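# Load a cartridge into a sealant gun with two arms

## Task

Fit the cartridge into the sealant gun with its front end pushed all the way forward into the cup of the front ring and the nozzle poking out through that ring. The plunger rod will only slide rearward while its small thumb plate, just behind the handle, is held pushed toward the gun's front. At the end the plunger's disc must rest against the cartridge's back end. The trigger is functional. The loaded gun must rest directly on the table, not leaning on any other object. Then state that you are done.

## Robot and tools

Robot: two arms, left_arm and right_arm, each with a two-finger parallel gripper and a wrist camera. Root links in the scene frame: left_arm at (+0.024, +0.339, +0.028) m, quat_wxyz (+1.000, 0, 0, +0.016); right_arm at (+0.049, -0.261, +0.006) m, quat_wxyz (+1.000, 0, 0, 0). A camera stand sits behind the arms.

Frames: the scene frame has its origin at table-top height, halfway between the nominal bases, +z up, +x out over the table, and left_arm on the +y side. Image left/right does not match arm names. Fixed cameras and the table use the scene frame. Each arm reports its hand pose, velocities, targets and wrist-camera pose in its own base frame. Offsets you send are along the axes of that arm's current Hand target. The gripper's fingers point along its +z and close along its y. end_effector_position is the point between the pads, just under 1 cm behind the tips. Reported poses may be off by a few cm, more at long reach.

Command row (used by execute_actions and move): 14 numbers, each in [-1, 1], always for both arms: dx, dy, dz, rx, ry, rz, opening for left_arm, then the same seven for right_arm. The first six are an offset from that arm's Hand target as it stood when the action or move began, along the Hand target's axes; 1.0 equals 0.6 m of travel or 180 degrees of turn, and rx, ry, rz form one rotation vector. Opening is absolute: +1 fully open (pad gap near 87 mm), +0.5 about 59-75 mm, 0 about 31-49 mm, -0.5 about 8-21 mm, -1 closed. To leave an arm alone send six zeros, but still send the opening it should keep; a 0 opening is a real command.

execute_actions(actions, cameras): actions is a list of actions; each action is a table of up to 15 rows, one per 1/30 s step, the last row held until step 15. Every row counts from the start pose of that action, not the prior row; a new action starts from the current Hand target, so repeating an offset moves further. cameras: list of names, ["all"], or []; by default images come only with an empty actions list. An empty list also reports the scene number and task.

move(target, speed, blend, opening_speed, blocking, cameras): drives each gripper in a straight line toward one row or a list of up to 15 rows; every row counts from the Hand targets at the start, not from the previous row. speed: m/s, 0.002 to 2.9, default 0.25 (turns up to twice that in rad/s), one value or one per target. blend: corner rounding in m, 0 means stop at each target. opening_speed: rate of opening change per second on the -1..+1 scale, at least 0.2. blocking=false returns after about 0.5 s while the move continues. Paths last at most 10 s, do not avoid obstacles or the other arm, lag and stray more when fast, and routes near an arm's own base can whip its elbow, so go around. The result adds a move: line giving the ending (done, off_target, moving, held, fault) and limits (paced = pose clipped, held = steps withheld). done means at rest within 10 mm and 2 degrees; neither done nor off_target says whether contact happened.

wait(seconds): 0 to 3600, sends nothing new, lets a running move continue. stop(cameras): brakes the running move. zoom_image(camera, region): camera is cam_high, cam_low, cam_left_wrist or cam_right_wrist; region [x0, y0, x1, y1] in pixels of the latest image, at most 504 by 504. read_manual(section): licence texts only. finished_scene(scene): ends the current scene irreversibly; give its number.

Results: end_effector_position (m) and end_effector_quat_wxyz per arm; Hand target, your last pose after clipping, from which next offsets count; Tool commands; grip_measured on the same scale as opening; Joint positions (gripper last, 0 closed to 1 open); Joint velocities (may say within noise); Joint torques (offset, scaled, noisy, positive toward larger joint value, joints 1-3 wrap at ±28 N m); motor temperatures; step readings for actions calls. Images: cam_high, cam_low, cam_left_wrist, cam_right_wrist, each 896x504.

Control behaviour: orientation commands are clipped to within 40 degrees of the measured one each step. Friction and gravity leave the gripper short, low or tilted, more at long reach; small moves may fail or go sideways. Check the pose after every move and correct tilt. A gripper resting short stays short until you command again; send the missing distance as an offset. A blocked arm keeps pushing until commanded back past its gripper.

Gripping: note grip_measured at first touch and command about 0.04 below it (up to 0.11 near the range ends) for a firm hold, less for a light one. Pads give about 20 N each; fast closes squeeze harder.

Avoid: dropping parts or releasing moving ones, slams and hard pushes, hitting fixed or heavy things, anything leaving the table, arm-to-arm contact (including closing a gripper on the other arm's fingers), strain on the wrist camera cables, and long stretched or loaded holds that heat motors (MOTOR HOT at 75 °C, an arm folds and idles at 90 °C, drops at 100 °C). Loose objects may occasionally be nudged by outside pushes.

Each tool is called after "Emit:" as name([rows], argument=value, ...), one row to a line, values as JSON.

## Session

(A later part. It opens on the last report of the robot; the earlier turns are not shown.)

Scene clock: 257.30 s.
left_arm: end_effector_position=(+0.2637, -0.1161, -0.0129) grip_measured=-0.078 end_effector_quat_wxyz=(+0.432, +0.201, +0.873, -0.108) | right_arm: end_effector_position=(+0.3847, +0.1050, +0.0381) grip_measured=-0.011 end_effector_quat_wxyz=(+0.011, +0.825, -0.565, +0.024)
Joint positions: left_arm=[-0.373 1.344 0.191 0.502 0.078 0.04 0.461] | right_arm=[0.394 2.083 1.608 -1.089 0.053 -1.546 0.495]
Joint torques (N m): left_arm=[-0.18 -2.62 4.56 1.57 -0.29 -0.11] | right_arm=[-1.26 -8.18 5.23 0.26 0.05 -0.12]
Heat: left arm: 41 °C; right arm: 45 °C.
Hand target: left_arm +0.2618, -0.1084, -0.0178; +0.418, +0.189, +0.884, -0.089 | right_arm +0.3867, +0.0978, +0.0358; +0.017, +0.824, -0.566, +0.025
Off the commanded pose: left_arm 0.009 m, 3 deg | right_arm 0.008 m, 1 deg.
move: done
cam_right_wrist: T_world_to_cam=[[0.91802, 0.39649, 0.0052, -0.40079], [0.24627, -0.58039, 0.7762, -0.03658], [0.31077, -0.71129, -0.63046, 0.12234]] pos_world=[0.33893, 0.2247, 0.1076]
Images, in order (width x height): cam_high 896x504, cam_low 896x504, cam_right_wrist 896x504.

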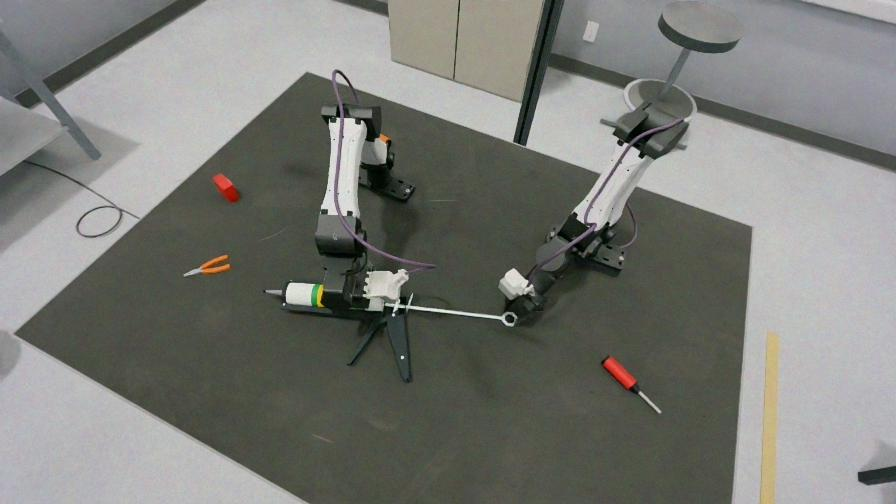

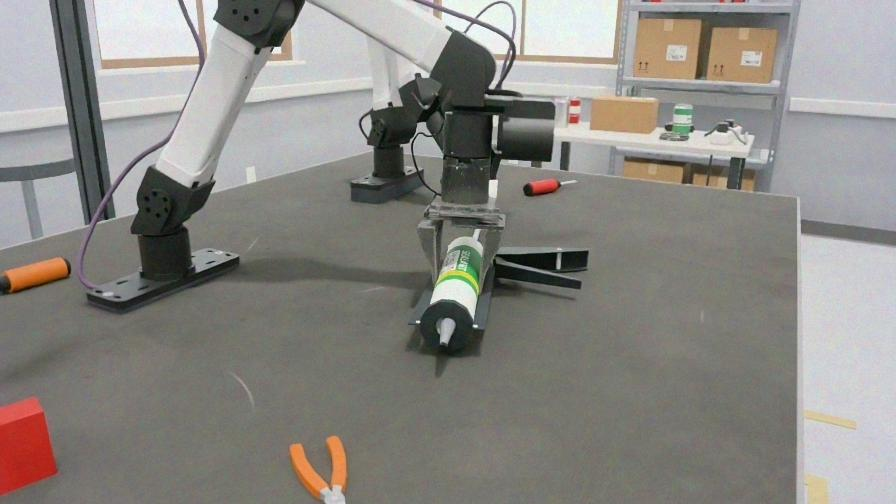

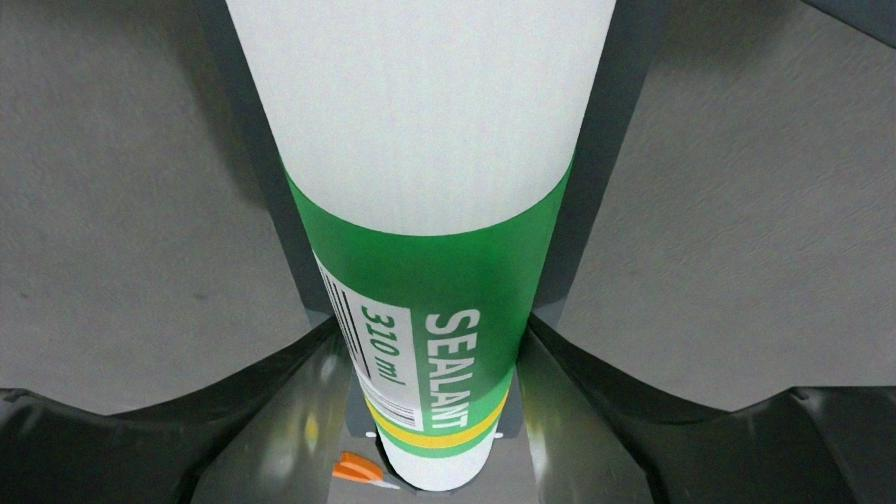

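Emit:
zoom_image(camera="cam_high", region=[258, 270, 330, 320])

Emit:
zoom_image(camera="cam_low", region=[400, 260, 500, 360])

Emit:
zoom_image(camera="cam_right_wrist", region=[330, 380, 560, 504])

Scaled by 7.000 from the camera's image (finer frame: 1280x720).

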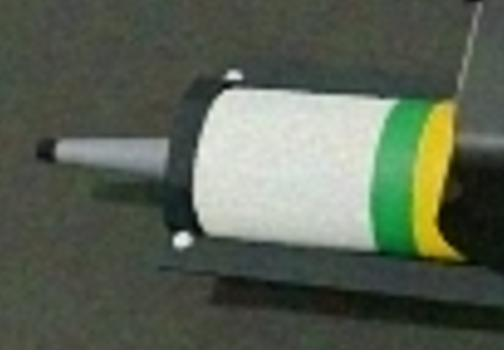

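Scaled by 5.040 from the camera's image (finer frame: 1280x720).

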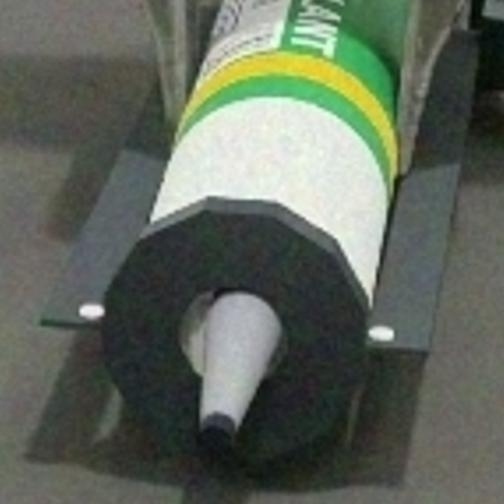

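Scaled by 2.191 from the camera's image (finer frame: 1280x720).

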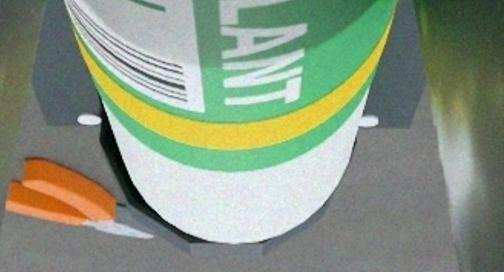

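Emit:
move([
  [0,0,0,0,0,0,-0.5,-0.0117,0,-0.0045,0,0,0,-0.25],
  [0,0,0,0,0,0,-0.5,-0.0117,0,-0.0045,0,0,0,0.1],
], speed=0.1, opening_speed=0.4, cameras=["cam_low","cam_high","cam_right_wrist"])

Emit:
zoom_image(camera="cam_low", region=[400, 260, 500, 360])

Emit:
zoom_image(camera="cam_high", region=[260, 230, 440, 340])

Emit:
zoom_image(camera="cam_right_wrist", region=[300, 350, 600, 504])

Scene clock: 260.50 s.
left_arm: end_effector_position=(+0.2641, -0.1159, -0.0126) grip_measured=-0.079 end_effector_quat_wxyz=(+0.432, +0.200, +0.873, -0.107) | right_arm: end_effector_position=(+0.3836, +0.1049, +0.0382) grip_measured=+0.100 end_effector_quat_wxyz=(+0.014, +0.824, -0.566, +0.024)
Joint positions: left_arm=[-0.373 1.344 0.193 0.501 0.076 0.04 0.461] | right_arm=[0.396 2.083 1.608 -1.093 0.056 -1.543 0.55]
Joint torques (N m): left_arm=[-0.2 -2.54 4.4 1.57 -0.28 -0.09] | right_arm=[0.21 -8.28 5.87 0.18 0.02 0.05]
Heat: left arm: 41 °C; right arm: 45 °C.
Hand target: left_arm +0.2616, -0.1084, -0.0179; +0.418, +0.189, +0.884, -0.089 | right_arm +0.3841, +0.1045, +0.0381; +0.017, +0.824, -0.566, +0.025
Off the commanded pose: left_arm 0.009 m, 3 deg | right_arm 0.001 m, 0 deg.
move: done
cam_right_wrist: T_world_to_cam=[[0.91861, 0.39516, 0.00116, -0.39969], [0.24749, -0.5776, 0.7779, -0.03736], [0.30806, -0.7143, -0.62839, 0.12394]] pos_world=[0.33822, 0.2249, 0.10741]
Images, in order (width x height): cam_high 896x504, cam_low 896x504, cam_right_wrist 896x504.

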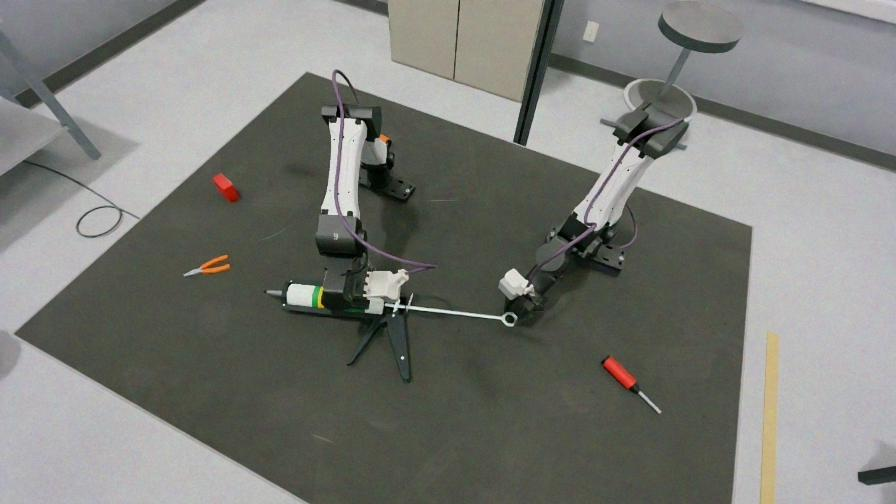

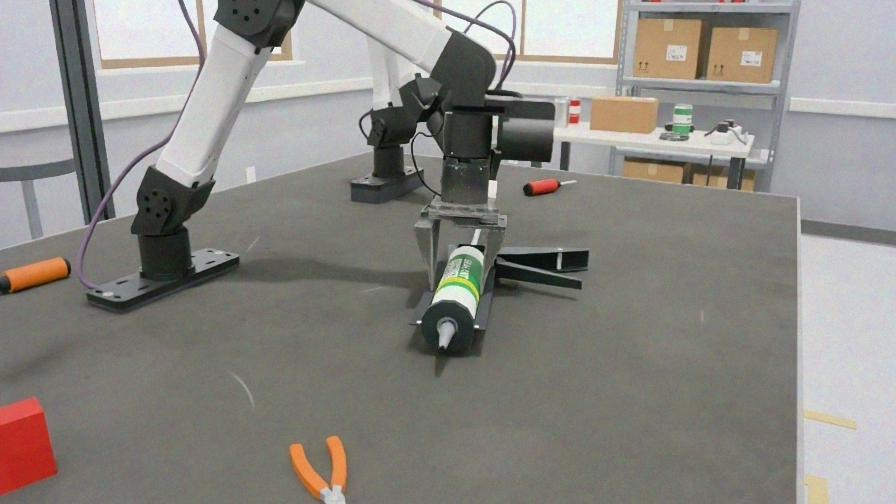

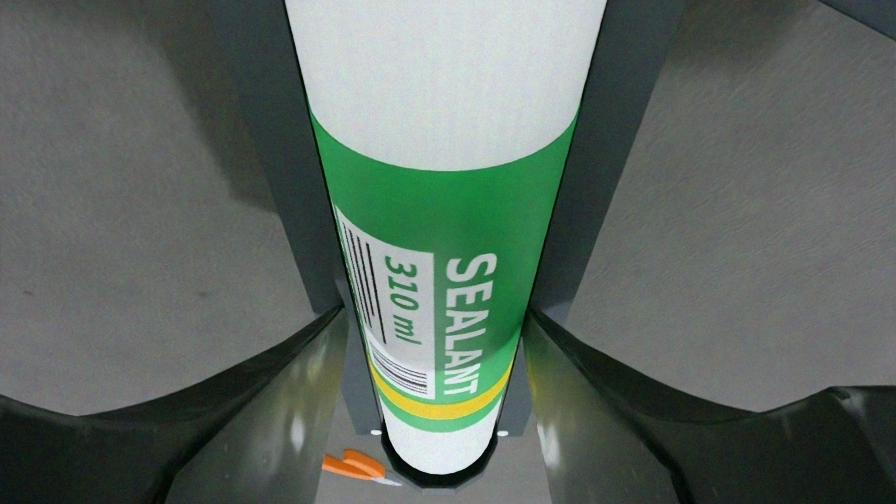

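Scaled by 5.040 from the camera's image (finer frame: 1280x720).

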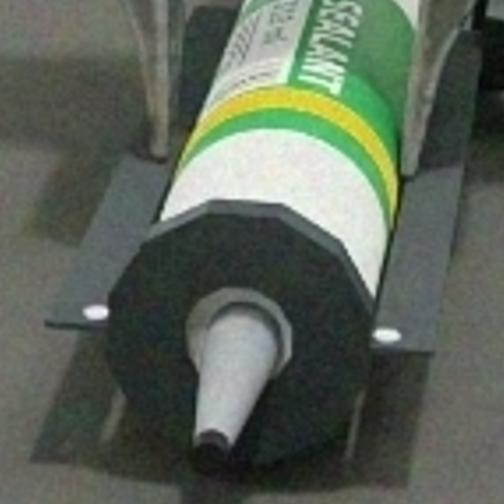

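Scaled by 2.800 from the camera's image (finer frame: 1280x720).

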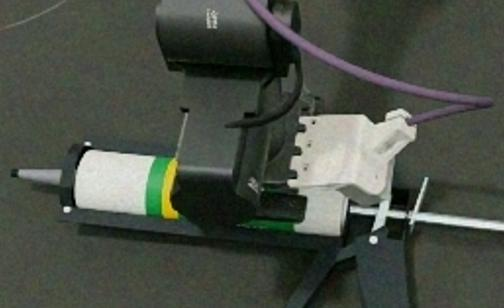

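Scaled by 1.680 from the camera's image (finer frame: 1280x720).

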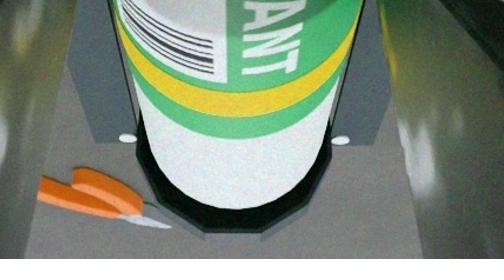

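Emit:
move(target=[-0.0164,-0.0283,0.02,0,0,0,-0.5,0,0,0,0,0,0,0.1], speed=0.04, cameras=["cam_low","cam_high","cam_right_wrist"])

Emit:
zoom_image(camera="cam_low", region=[400, 260, 500, 360])

Emit:
zoom_image(camera="cam_high", region=[260, 230, 440, 340])

Emit:
zoom_image(camera="cam_right_wrist", region=[300, 350, 600, 504])

Scene clock: 262.40 s.
left_arm: end_effector_position=(+0.2684, -0.1333, -0.0133) grip_measured=-0.079 end_effector_quat_wxyz=(+0.426, +0.200, +0.876, -0.101) | right_arm: end_effector_position=(+0.3844, +0.1033, +0.0388) grip_measured=+0.100 end_effector_quat_wxyz=(+0.016, +0.824, -0.565, +0.029)
Joint positions: left_arm=[-0.46 1.403 0.243 0.496 -0.001 -0.01 0.46] | right_arm=[0.396 2.083 1.608 -1.092 0.066 -1.543 0.55]
Joint torques (N m): left_arm=[-0.8 -1.37 4.71 1.94 -0.26 -0.19] | right_arm=[0.21 -8.27 5.87 0.19 -0.1 0.05]
Heat: left arm: 41 °C; right arm: 45 °C.
Hand target: left_arm +0.2690, -0.1302, -0.0179; +0.418, +0.189, +0.884, -0.089 | right_arm +0.3842, +0.1045, +0.0381; +0.017, +0.824, -0.566, +0.025
Off the commanded pose: left_arm 0.006 m, 2 deg | right_arm 0.001 m, 0 deg.
move: done
cam_right_wrist: T_world_to_cam=[[0.91863, 0.39513, 0.00144, -0.39978], [0.24409, -0.57035, 0.7843, -0.0386], [0.31072, -0.72012, -0.62038, 0.12212]] pos_world=[0.33873, 0.22389, 0.10661]
Images, in order (width x height): cam_high 896x504, cam_low 896x504, cam_right_wrist 896x504.

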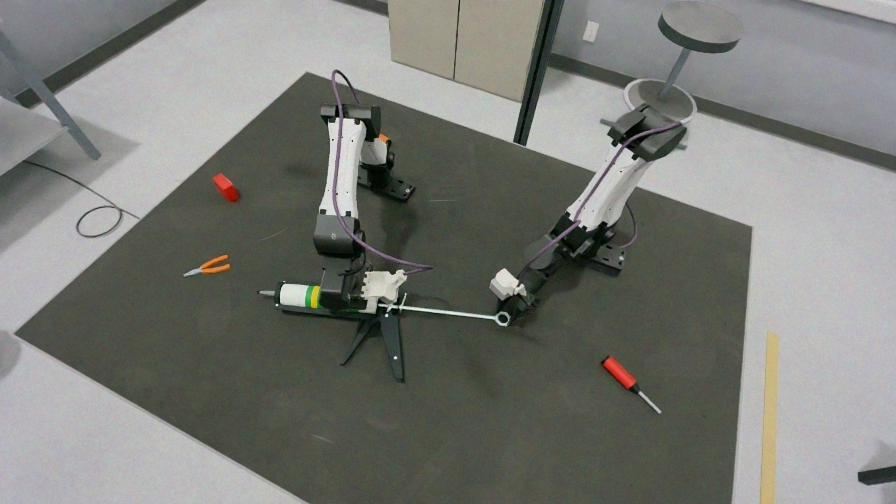

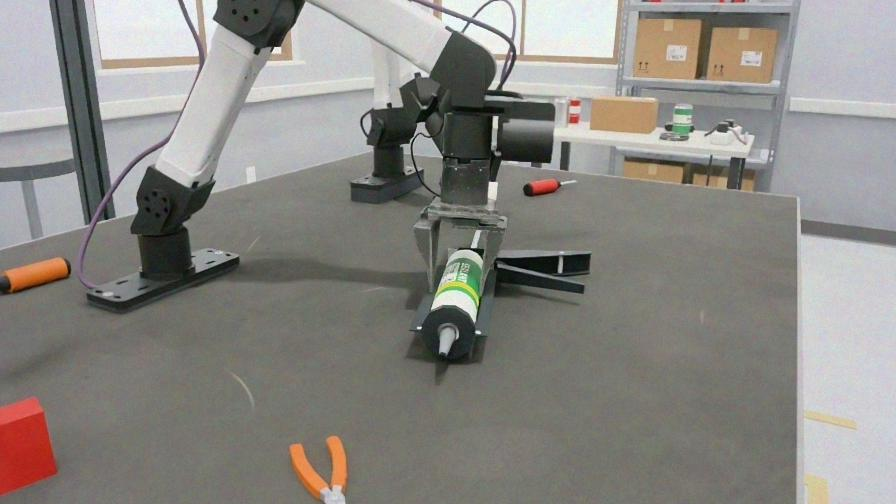

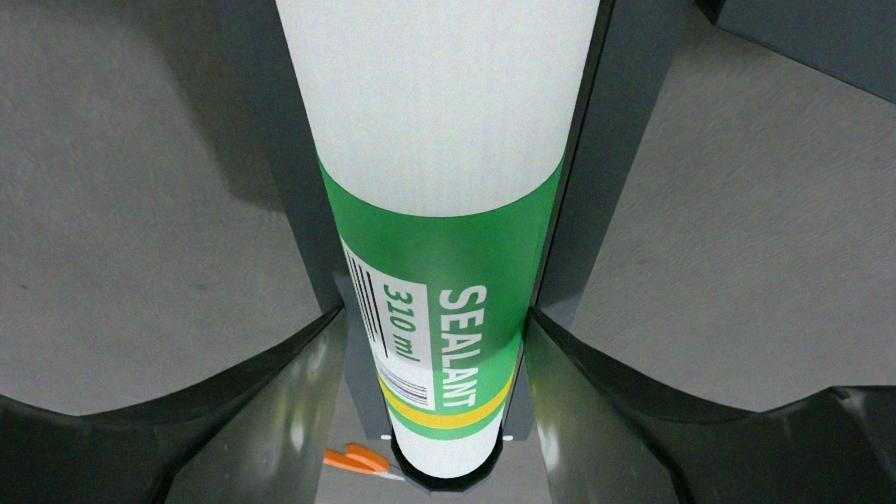

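Scaled by 5.040 from the camera's image (finer frame: 1280x720).

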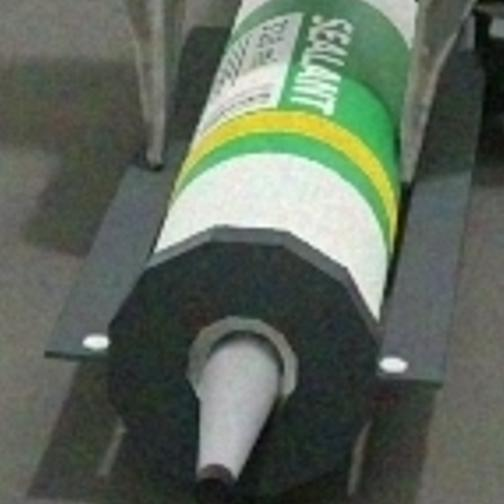

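Scaled by 2.800 from the camera's image (finer frame: 1280x720).

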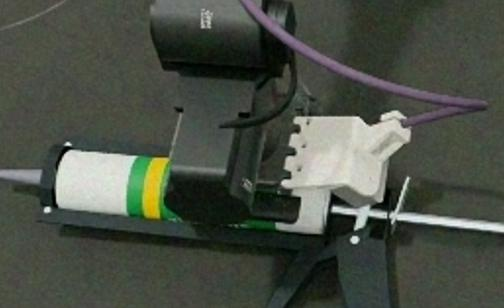

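Scaled by 1.680 from the camera's image (finer frame: 1280x720).

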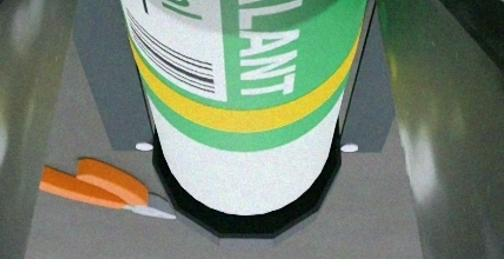

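Emit:
zoom_image(camera="cam_high", region=[345, 265, 425, 325])

Emit:
zoom_image(camera="cam_low", region=[430, 220, 530, 320])

Scaled by 6.300 from the camera's image (finer frame: 1280x720).

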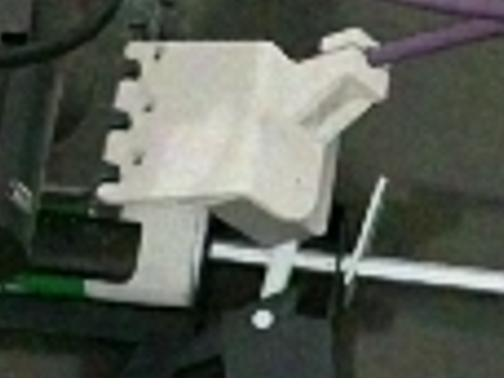

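Scaled by 5.040 from the camera's image (finer frame: 1280x720).

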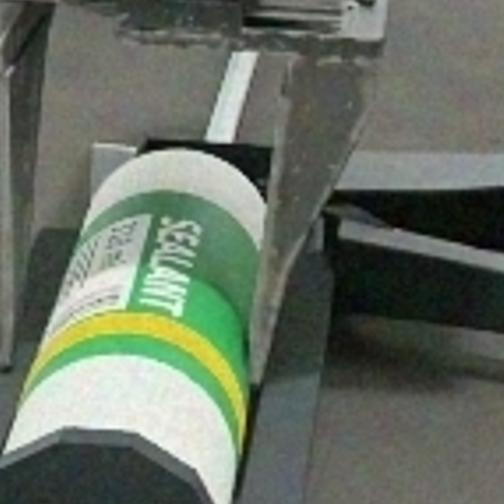

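Emit:
move([
  [0,0,0,0,0,0,-0.5,0,0,0,0,0,0,-0.25],
  [0,0,0,0,0,0,-0.5,0.02,0,0,0,0,0,-0.25],
], speed=0.05, opening_speed=0.8, cameras=["cam_low","cam_high","cam_right_wrist"])

Emit:
zoom_image(camera="cam_low", region=[400, 260, 500, 360])

Emit:
zoom_image(camera="cam_high", region=[250, 230, 430, 340])

Emit:
zoom_image(camera="cam_right_wrist", region=[300, 350, 600, 504])

Scene clock: 264.77 s.
left_arm: end_effector_position=(+0.2684, -0.1332, -0.0133) grip_measured=-0.080 end_effector_quat_wxyz=(+0.426, +0.199, +0.877, -0.102) | right_arm: end_effector_position=(+0.3880, +0.0978, +0.0386) grip_measured=-0.034 end_effector_quat_wxyz=(+0.013, +0.823, -0.567, +0.029)
Joint positions: left_arm=[-0.46 1.403 0.243 0.496 -0.003 -0.014 0.46] | right_arm=[0.378 2.083 1.608 -1.086 0.062 -1.557 0.483]
Joint torques (N m): left_arm=[-0.81 -1.42 4.72 1.93 -0.25 -0.15] | right_arm=[-0.91 -8.47 5.85 0.14 -0.05 -0.14]
Heat: left arm: 41 °C; right arm: 45 °C.
Hand target: left_arm +0.2690, -0.1302, -0.0179; +0.418, +0.189, +0.884, -0.089 | right_arm +0.3884, +0.0933, +0.0388; +0.017, +0.824, -0.566, +0.025
Off the commanded pose: left_arm 0.006 m, 2 deg | right_arm 0.004 m, 1 deg.
move: done
cam_right_wrist: T_world_to_cam=[[0.91995, 0.39196, 0.00707, -0.4013], [0.2392, -0.57551, 0.78203, -0.03993], [0.31059, -0.71774, -0.6232, 0.11688]] pos_world=[0.34243, 0.2182, 0.10691]
Images, in order (width x height): cam_high 896x504, cam_low 896x504, cam_right_wrist 896x504.

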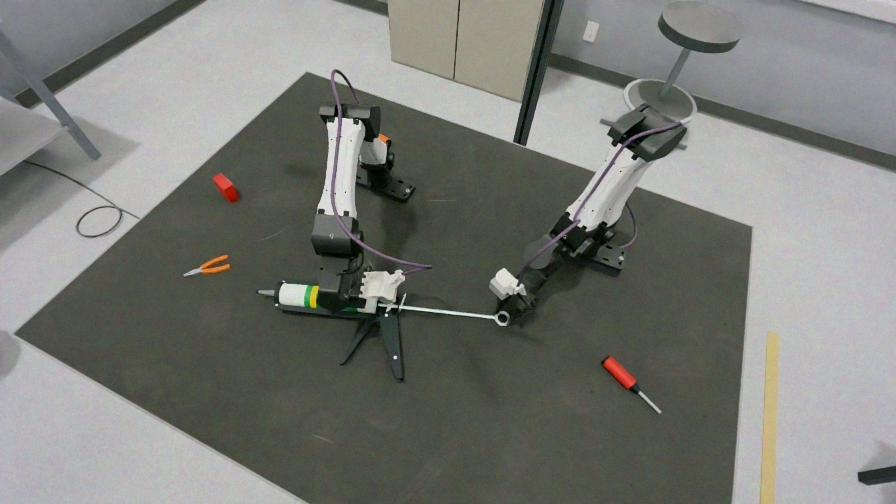

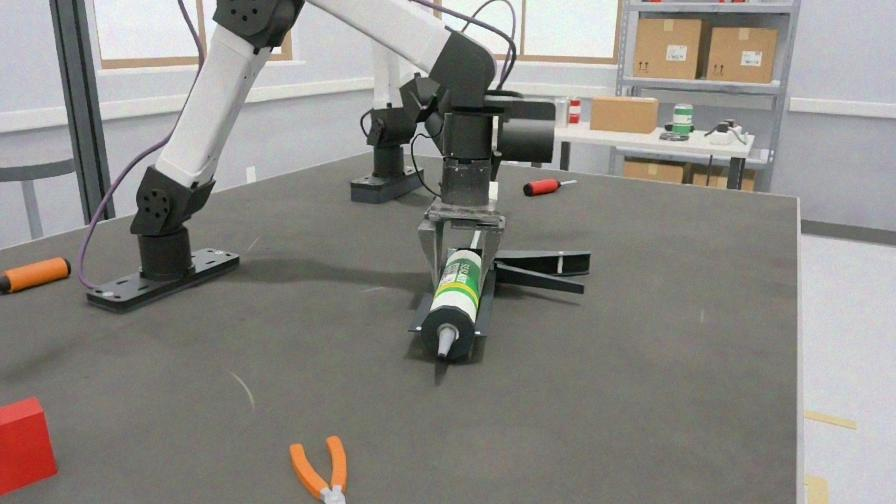

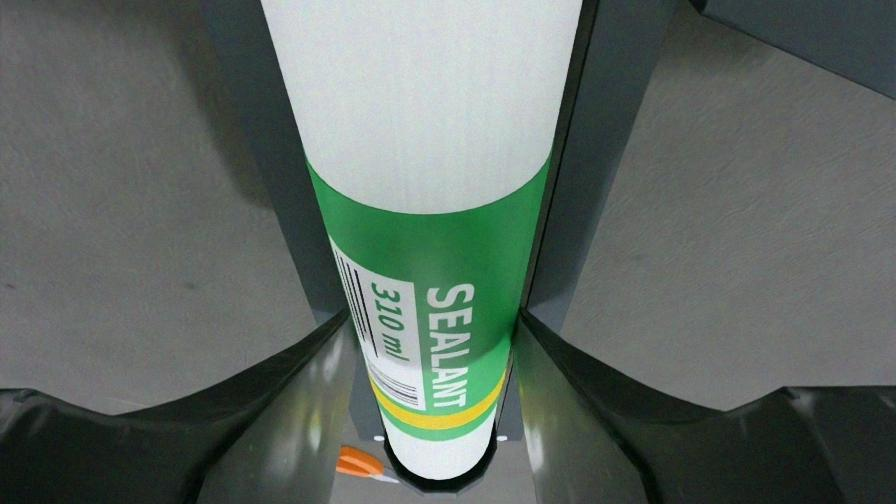

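Scaled by 5.040 from the camera's image (finer frame: 1280x720).

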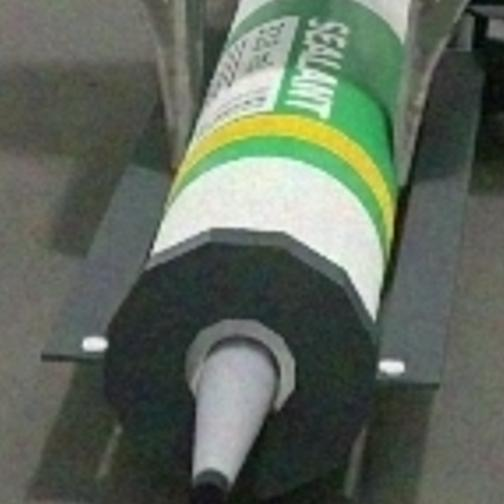

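Scaled by 2.800 from the camera's image (finer frame: 1280x720).

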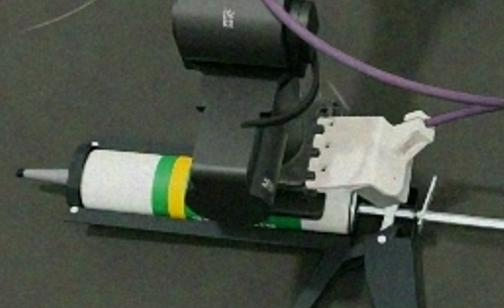

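Scaled by 1.680 from the camera's image (finer frame: 1280x720).

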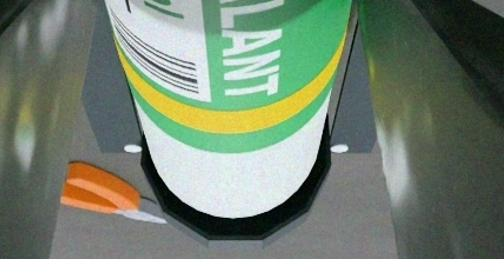

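Emit:
move(target=[-0.0107,-0.0185,0.013,0,0,0,-0.5,0,0,0,0,0,0,-0.25], speed=0.04, cameras=["cam_low","cam_high","cam_right_wrist"])

Emit:
zoom_image(camera="cam_low", region=[400, 260, 500, 360])

Emit:
zoom_image(camera="cam_high", region=[250, 230, 430, 340])

Scene clock: 267.80 s.
left_arm: end_effector_position=(+0.2731, -0.1457, -0.0134) grip_measured=-0.080 end_effector_quat_wxyz=(+0.425, +0.201, +0.877, -0.098) | right_arm: end_effector_position=(+0.3900, +0.0917, +0.0391) grip_measured=-0.034 end_effector_quat_wxyz=(+0.016, +0.822, -0.569, +0.033)
Joint positions: left_arm=[-0.512 1.45 0.283 0.499 -0.048 -0.038 0.46] | right_arm=[0.367 2.083 1.608 -1.086 0.072 -1.565 0.483]
Joint torques (N m): left_arm=[-0.88 -1.47 4.7 1.98 -0.22 -0.24] | right_arm=[0.16 -8.47 5.86 0.13 -0.15 -0.05]
Heat: left arm: 41 °C; right arm: 45 °C.
Hand target: left_arm +0.2736, -0.1445, -0.0179; +0.418, +0.189, +0.884, -0.089 | right_arm +0.3884, +0.0933, +0.0388; +0.017, +0.823, -0.567, +0.025
Off the commanded pose: left_arm 0.005 m, 2 deg | right_arm 0.002 m, 1 deg.
move: done
cam_right_wrist: T_world_to_cam=[[0.92163, 0.38802, 0.00629, -0.40111], [0.23433, -0.56935, 0.78799, -0.04323], [0.30934, -0.72476, -0.61566, 0.11309]] pos_world=[0.34482, 0.21299, 0.10621]
Images, in order (width x height): cam_high 896x504, cam_low 896x504, cam_right_wrist 896x504.

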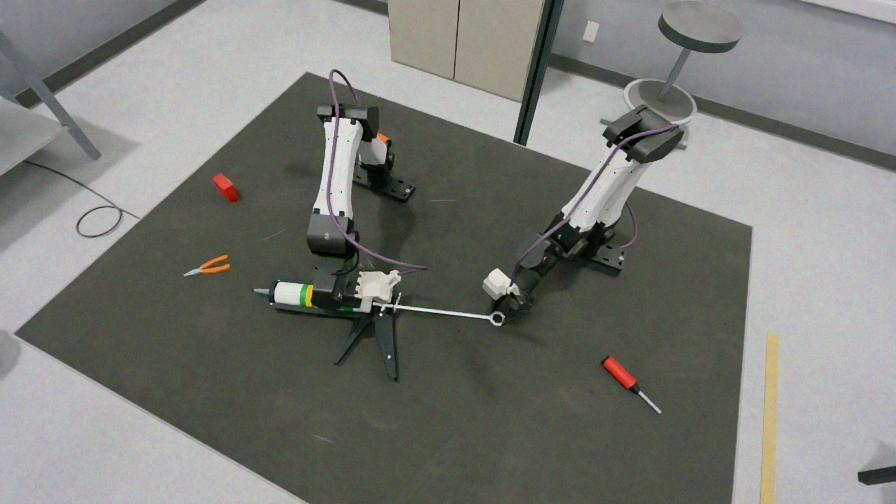

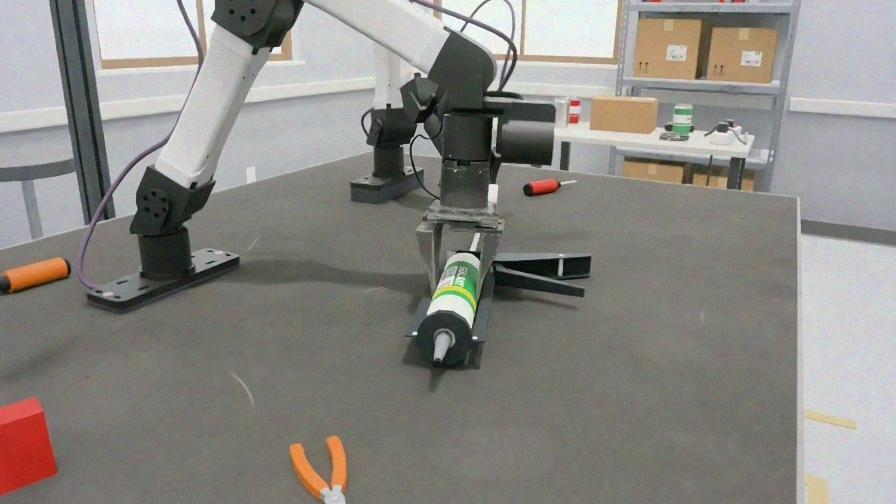

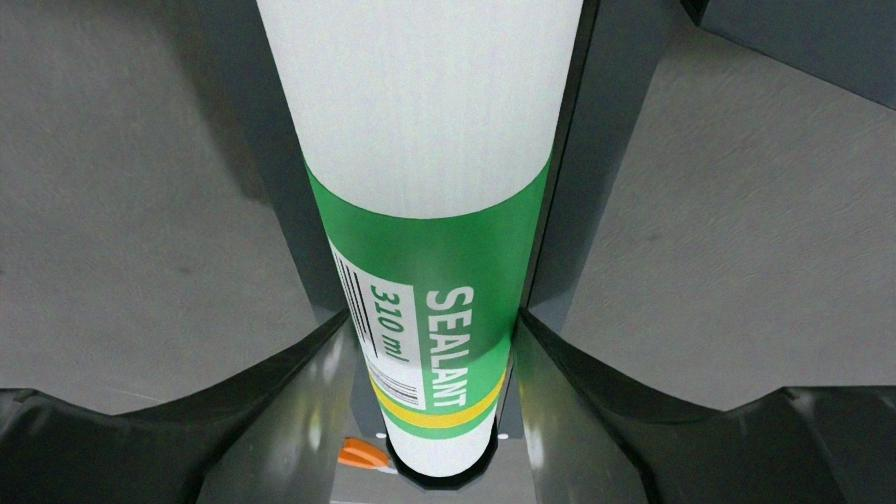

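Scaled by 5.040 from the camera's image (finer frame: 1280x720).

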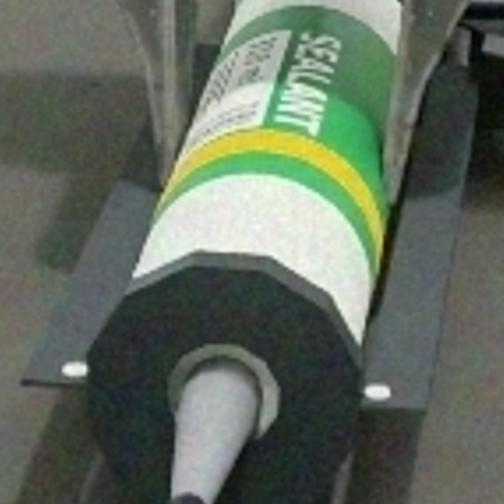

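Scaled by 2.800 from the camera's image (finer frame: 1280x720).

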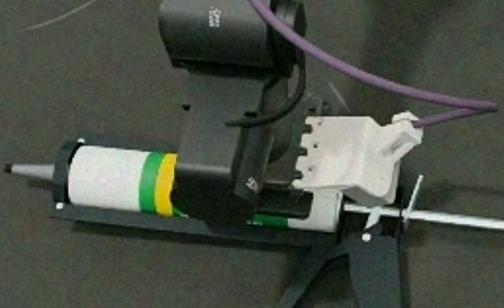

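Emit:
move([
  [0,0,0,0,0,0,-0.5,0.025,0,-0.002,0,0,0,-0.25],
  [0,0,0,0,0,0,-0.5,0.012,0,0,0,0,0,0.25],
  [0,0,0,0,0,0,-0.5,0.012,0,-0.18,0,0,0,0.25],
], speed=[0.05,0.1,0.25], opening_speed=0.8, cameras=["cam_low","cam_high","cam_right_wrist"])

Emit:
zoom_image(camera="cam_low", region=[400, 240, 520, 380])

Emit:
zoom_image(camera="cam_high", region=[250, 230, 430, 340])

Scene clock: 272.03 s.
left_arm: end_effector_position=(+0.2728, -0.1469, -0.0132) grip_measured=-0.080 end_effector_quat_wxyz=(+0.425, +0.198, +0.877, -0.100) | right_arm: end_effector_position=(+0.3886, +0.0908, +0.1416) grip_measured=+0.250 end_effector_quat_wxyz=(+0.021, +0.824, -0.566, +0.023)
Joint positions: left_arm=[-0.515 1.45 0.283 0.5 -0.049 -0.048 0.46] | right_arm=[0.361 2.083 2.02 -1.517 0.062 -1.575 0.625]
Joint torques (N m): left_arm=[-0.64 -1.46 4.74 1.96 -0.21 -0.15] | right_arm=[0.54 -9.09 6.58 0.13 -0.05 0.05]
Heat: left arm: 41 °C; right arm: 46 °C.
Hand target: left_arm +0.2736, -0.1445, -0.0179; +0.418, +0.189, +0.884, -0.089 | right_arm +0.3886, +0.0929, +0.1470; +0.017, +0.824, -0.566, +0.025
Off the commanded pose: left_arm 0.005 m, 2 deg | right_arm 0.006 m, 1 deg.
move: done
cam_right_wrist: T_world_to_cam=[[0.91961, 0.39262, -0.01309, -0.397], [0.25456, -0.57019, 0.78107, -0.13099], [0.2992, -0.72161, -0.6243, 0.18086]] pos_world=[0.34431, 0.21169, 0.21003]
Images, in order (width x height): cam_high 896x504, cam_low 896x504, cam_right_wrist 896x504.

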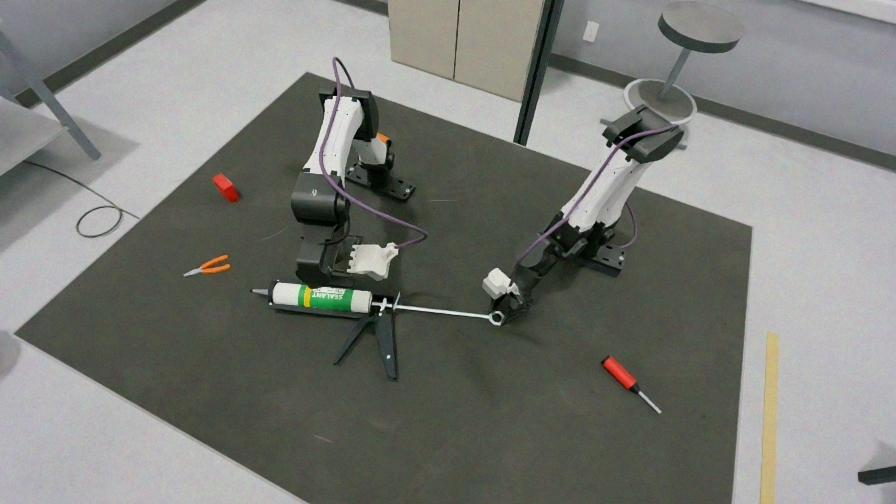

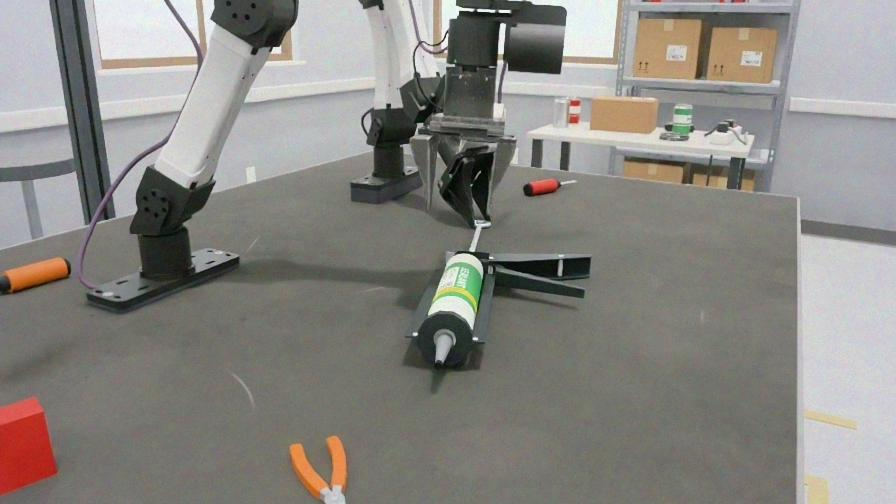

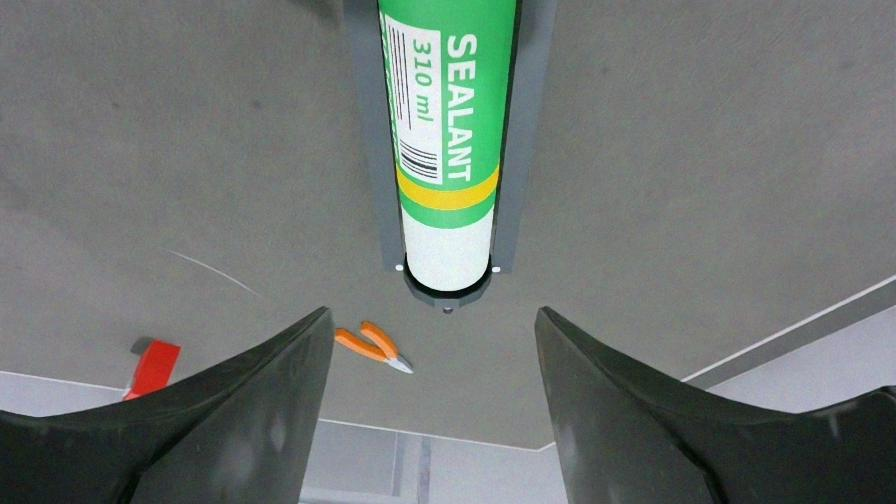

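Scaled by 3.600 from the camera's image (finer frame: 1280x720).

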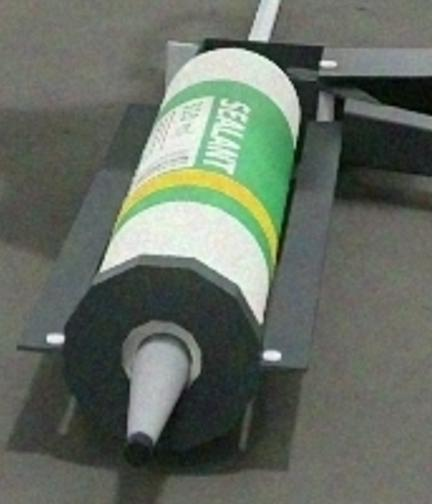

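Scaled by 2.800 from the camera's image (finer frame: 1280x720).

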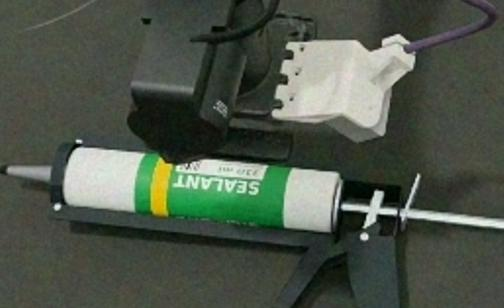

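Emit:
zoom_image(camera="cam_high", region=[350, 275, 410, 325])

Emit:
zoom_image(camera="cam_low", region=[435, 235, 505, 305])

Emit:
zoom_image(camera="cam_right_wrist", region=[370, 200, 530, 330])

Scaled by 8.400 from the camera's image (finer frame: 1280x720).

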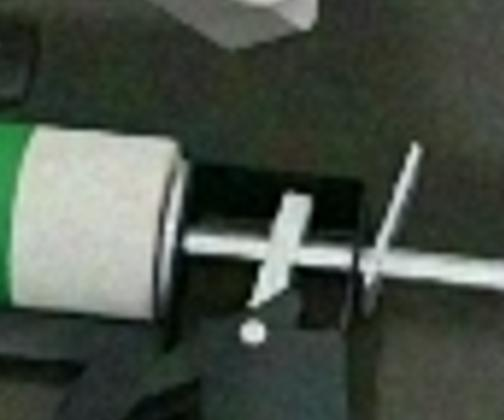

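Scaled by 7.200 from the camera's image (finer frame: 1280x720).

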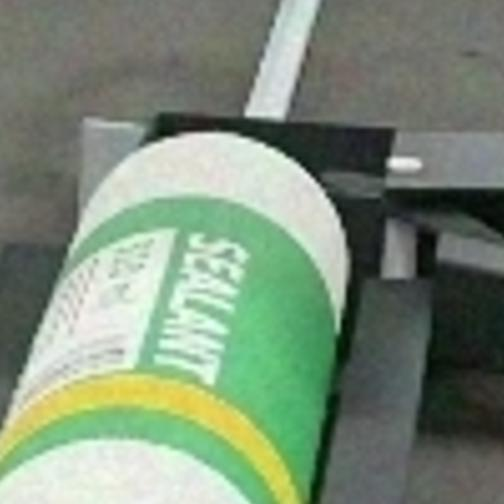

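Scaled by 3.150 from the camera's image (finer frame: 1280x720).

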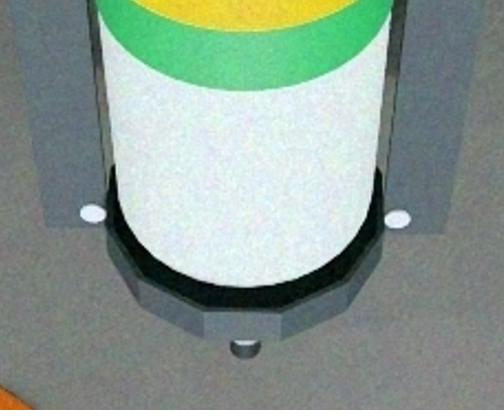

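Emit:
zoom_image(camera="cam_high", region=[248, 270, 320, 320])

Emit:
zoom_image(camera="cam_high", region=[320, 270, 392, 320])

Scaled by 7.000 from the camera's image (finer frame: 1280x720).

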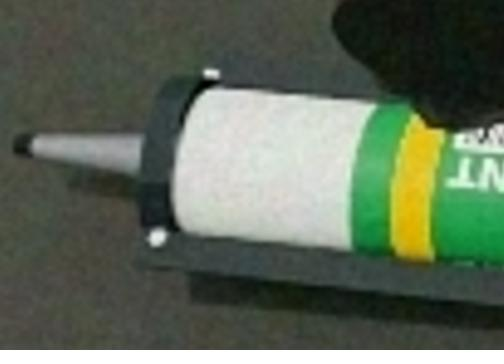

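Scaled by 7.000 from the camera's image (finer frame: 1280x720).

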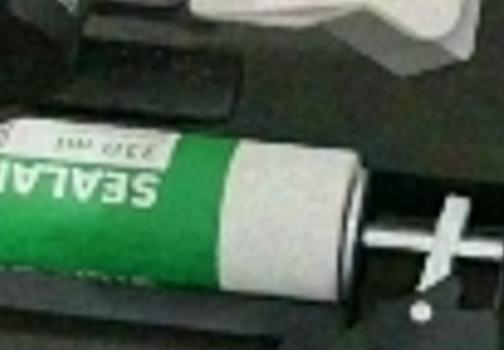

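Emit:
move(target=[0,0,0,0,0,0,-0.5,0.2125,0,0.056,0,-0.294,0,0.25], speed=0.35, cameras=["cam_right_wrist"])

Scene clock: 278.07 s.
left_arm: end_effector_position=(+0.2728, -0.1469, -0.0132) grip_measured=-0.080 end_effector_quat_wxyz=(+0.425, +0.198, +0.877, -0.100) | right_arm: end_effector_position=(+0.4316, -0.0294, +0.1236) grip_measured=+0.250 end_effector_quat_wxyz=(-0.294, +0.727, -0.594, -0.178)
Joint positions: left_arm=[-0.515 1.45 0.283 0.5 -0.049 -0.048 0.46] | right_arm=[-0.264 2.212 2.098 -1.559 -0.695 -2.074 0.625]
Joint torques (N m): left_arm=[-0.64 -1.47 4.7 1.96 -0.21 -0.15] | right_arm=[0.1 -7.86 6.68 -0.06 -0.6 -0.12]
Heat: left arm: 42 °C; right arm: 46 °C.
Hand target: left_arm +0.2736, -0.1445, -0.0179; +0.418, +0.189, +0.884, -0.089 | right_arm +0.4348, -0.0279, +0.1213; -0.237, +0.749, -0.515, -0.344
Off the commanded pose: left_arm 0.005 m, 2 deg | right_arm 0.004 m, 22 deg.
joint sent to its limit (right arm) — joint 4 (wrist pitch), lower limit; joint 6 (wrist roll), lower limit. The joint targets are off in orientation, not in position.
move: off_target (right_arm)
cam_right_wrist: T_world_to_cam=[[0.95925, 0.15162, 0.23843, -0.44481], [0.11383, -0.97969, 0.16505, -0.07159], [0.25861, -0.13118, -0.95703, 0.14602]] pos_world=[0.39707, 0.01646, 0.25761]

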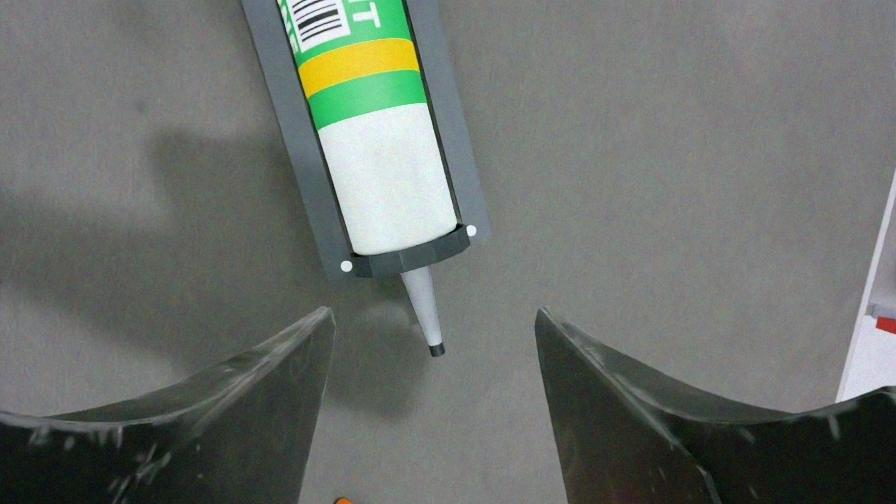

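Emit:
zoom_image(camera="cam_right_wrist", region=[300, 180, 500, 360])

Scaled by 2.520 from the camera's image (finer frame: 1280x720).

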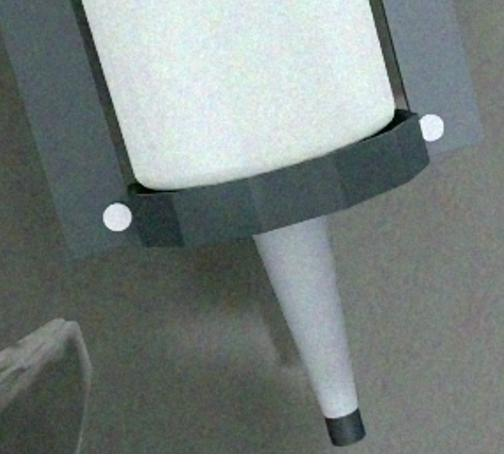

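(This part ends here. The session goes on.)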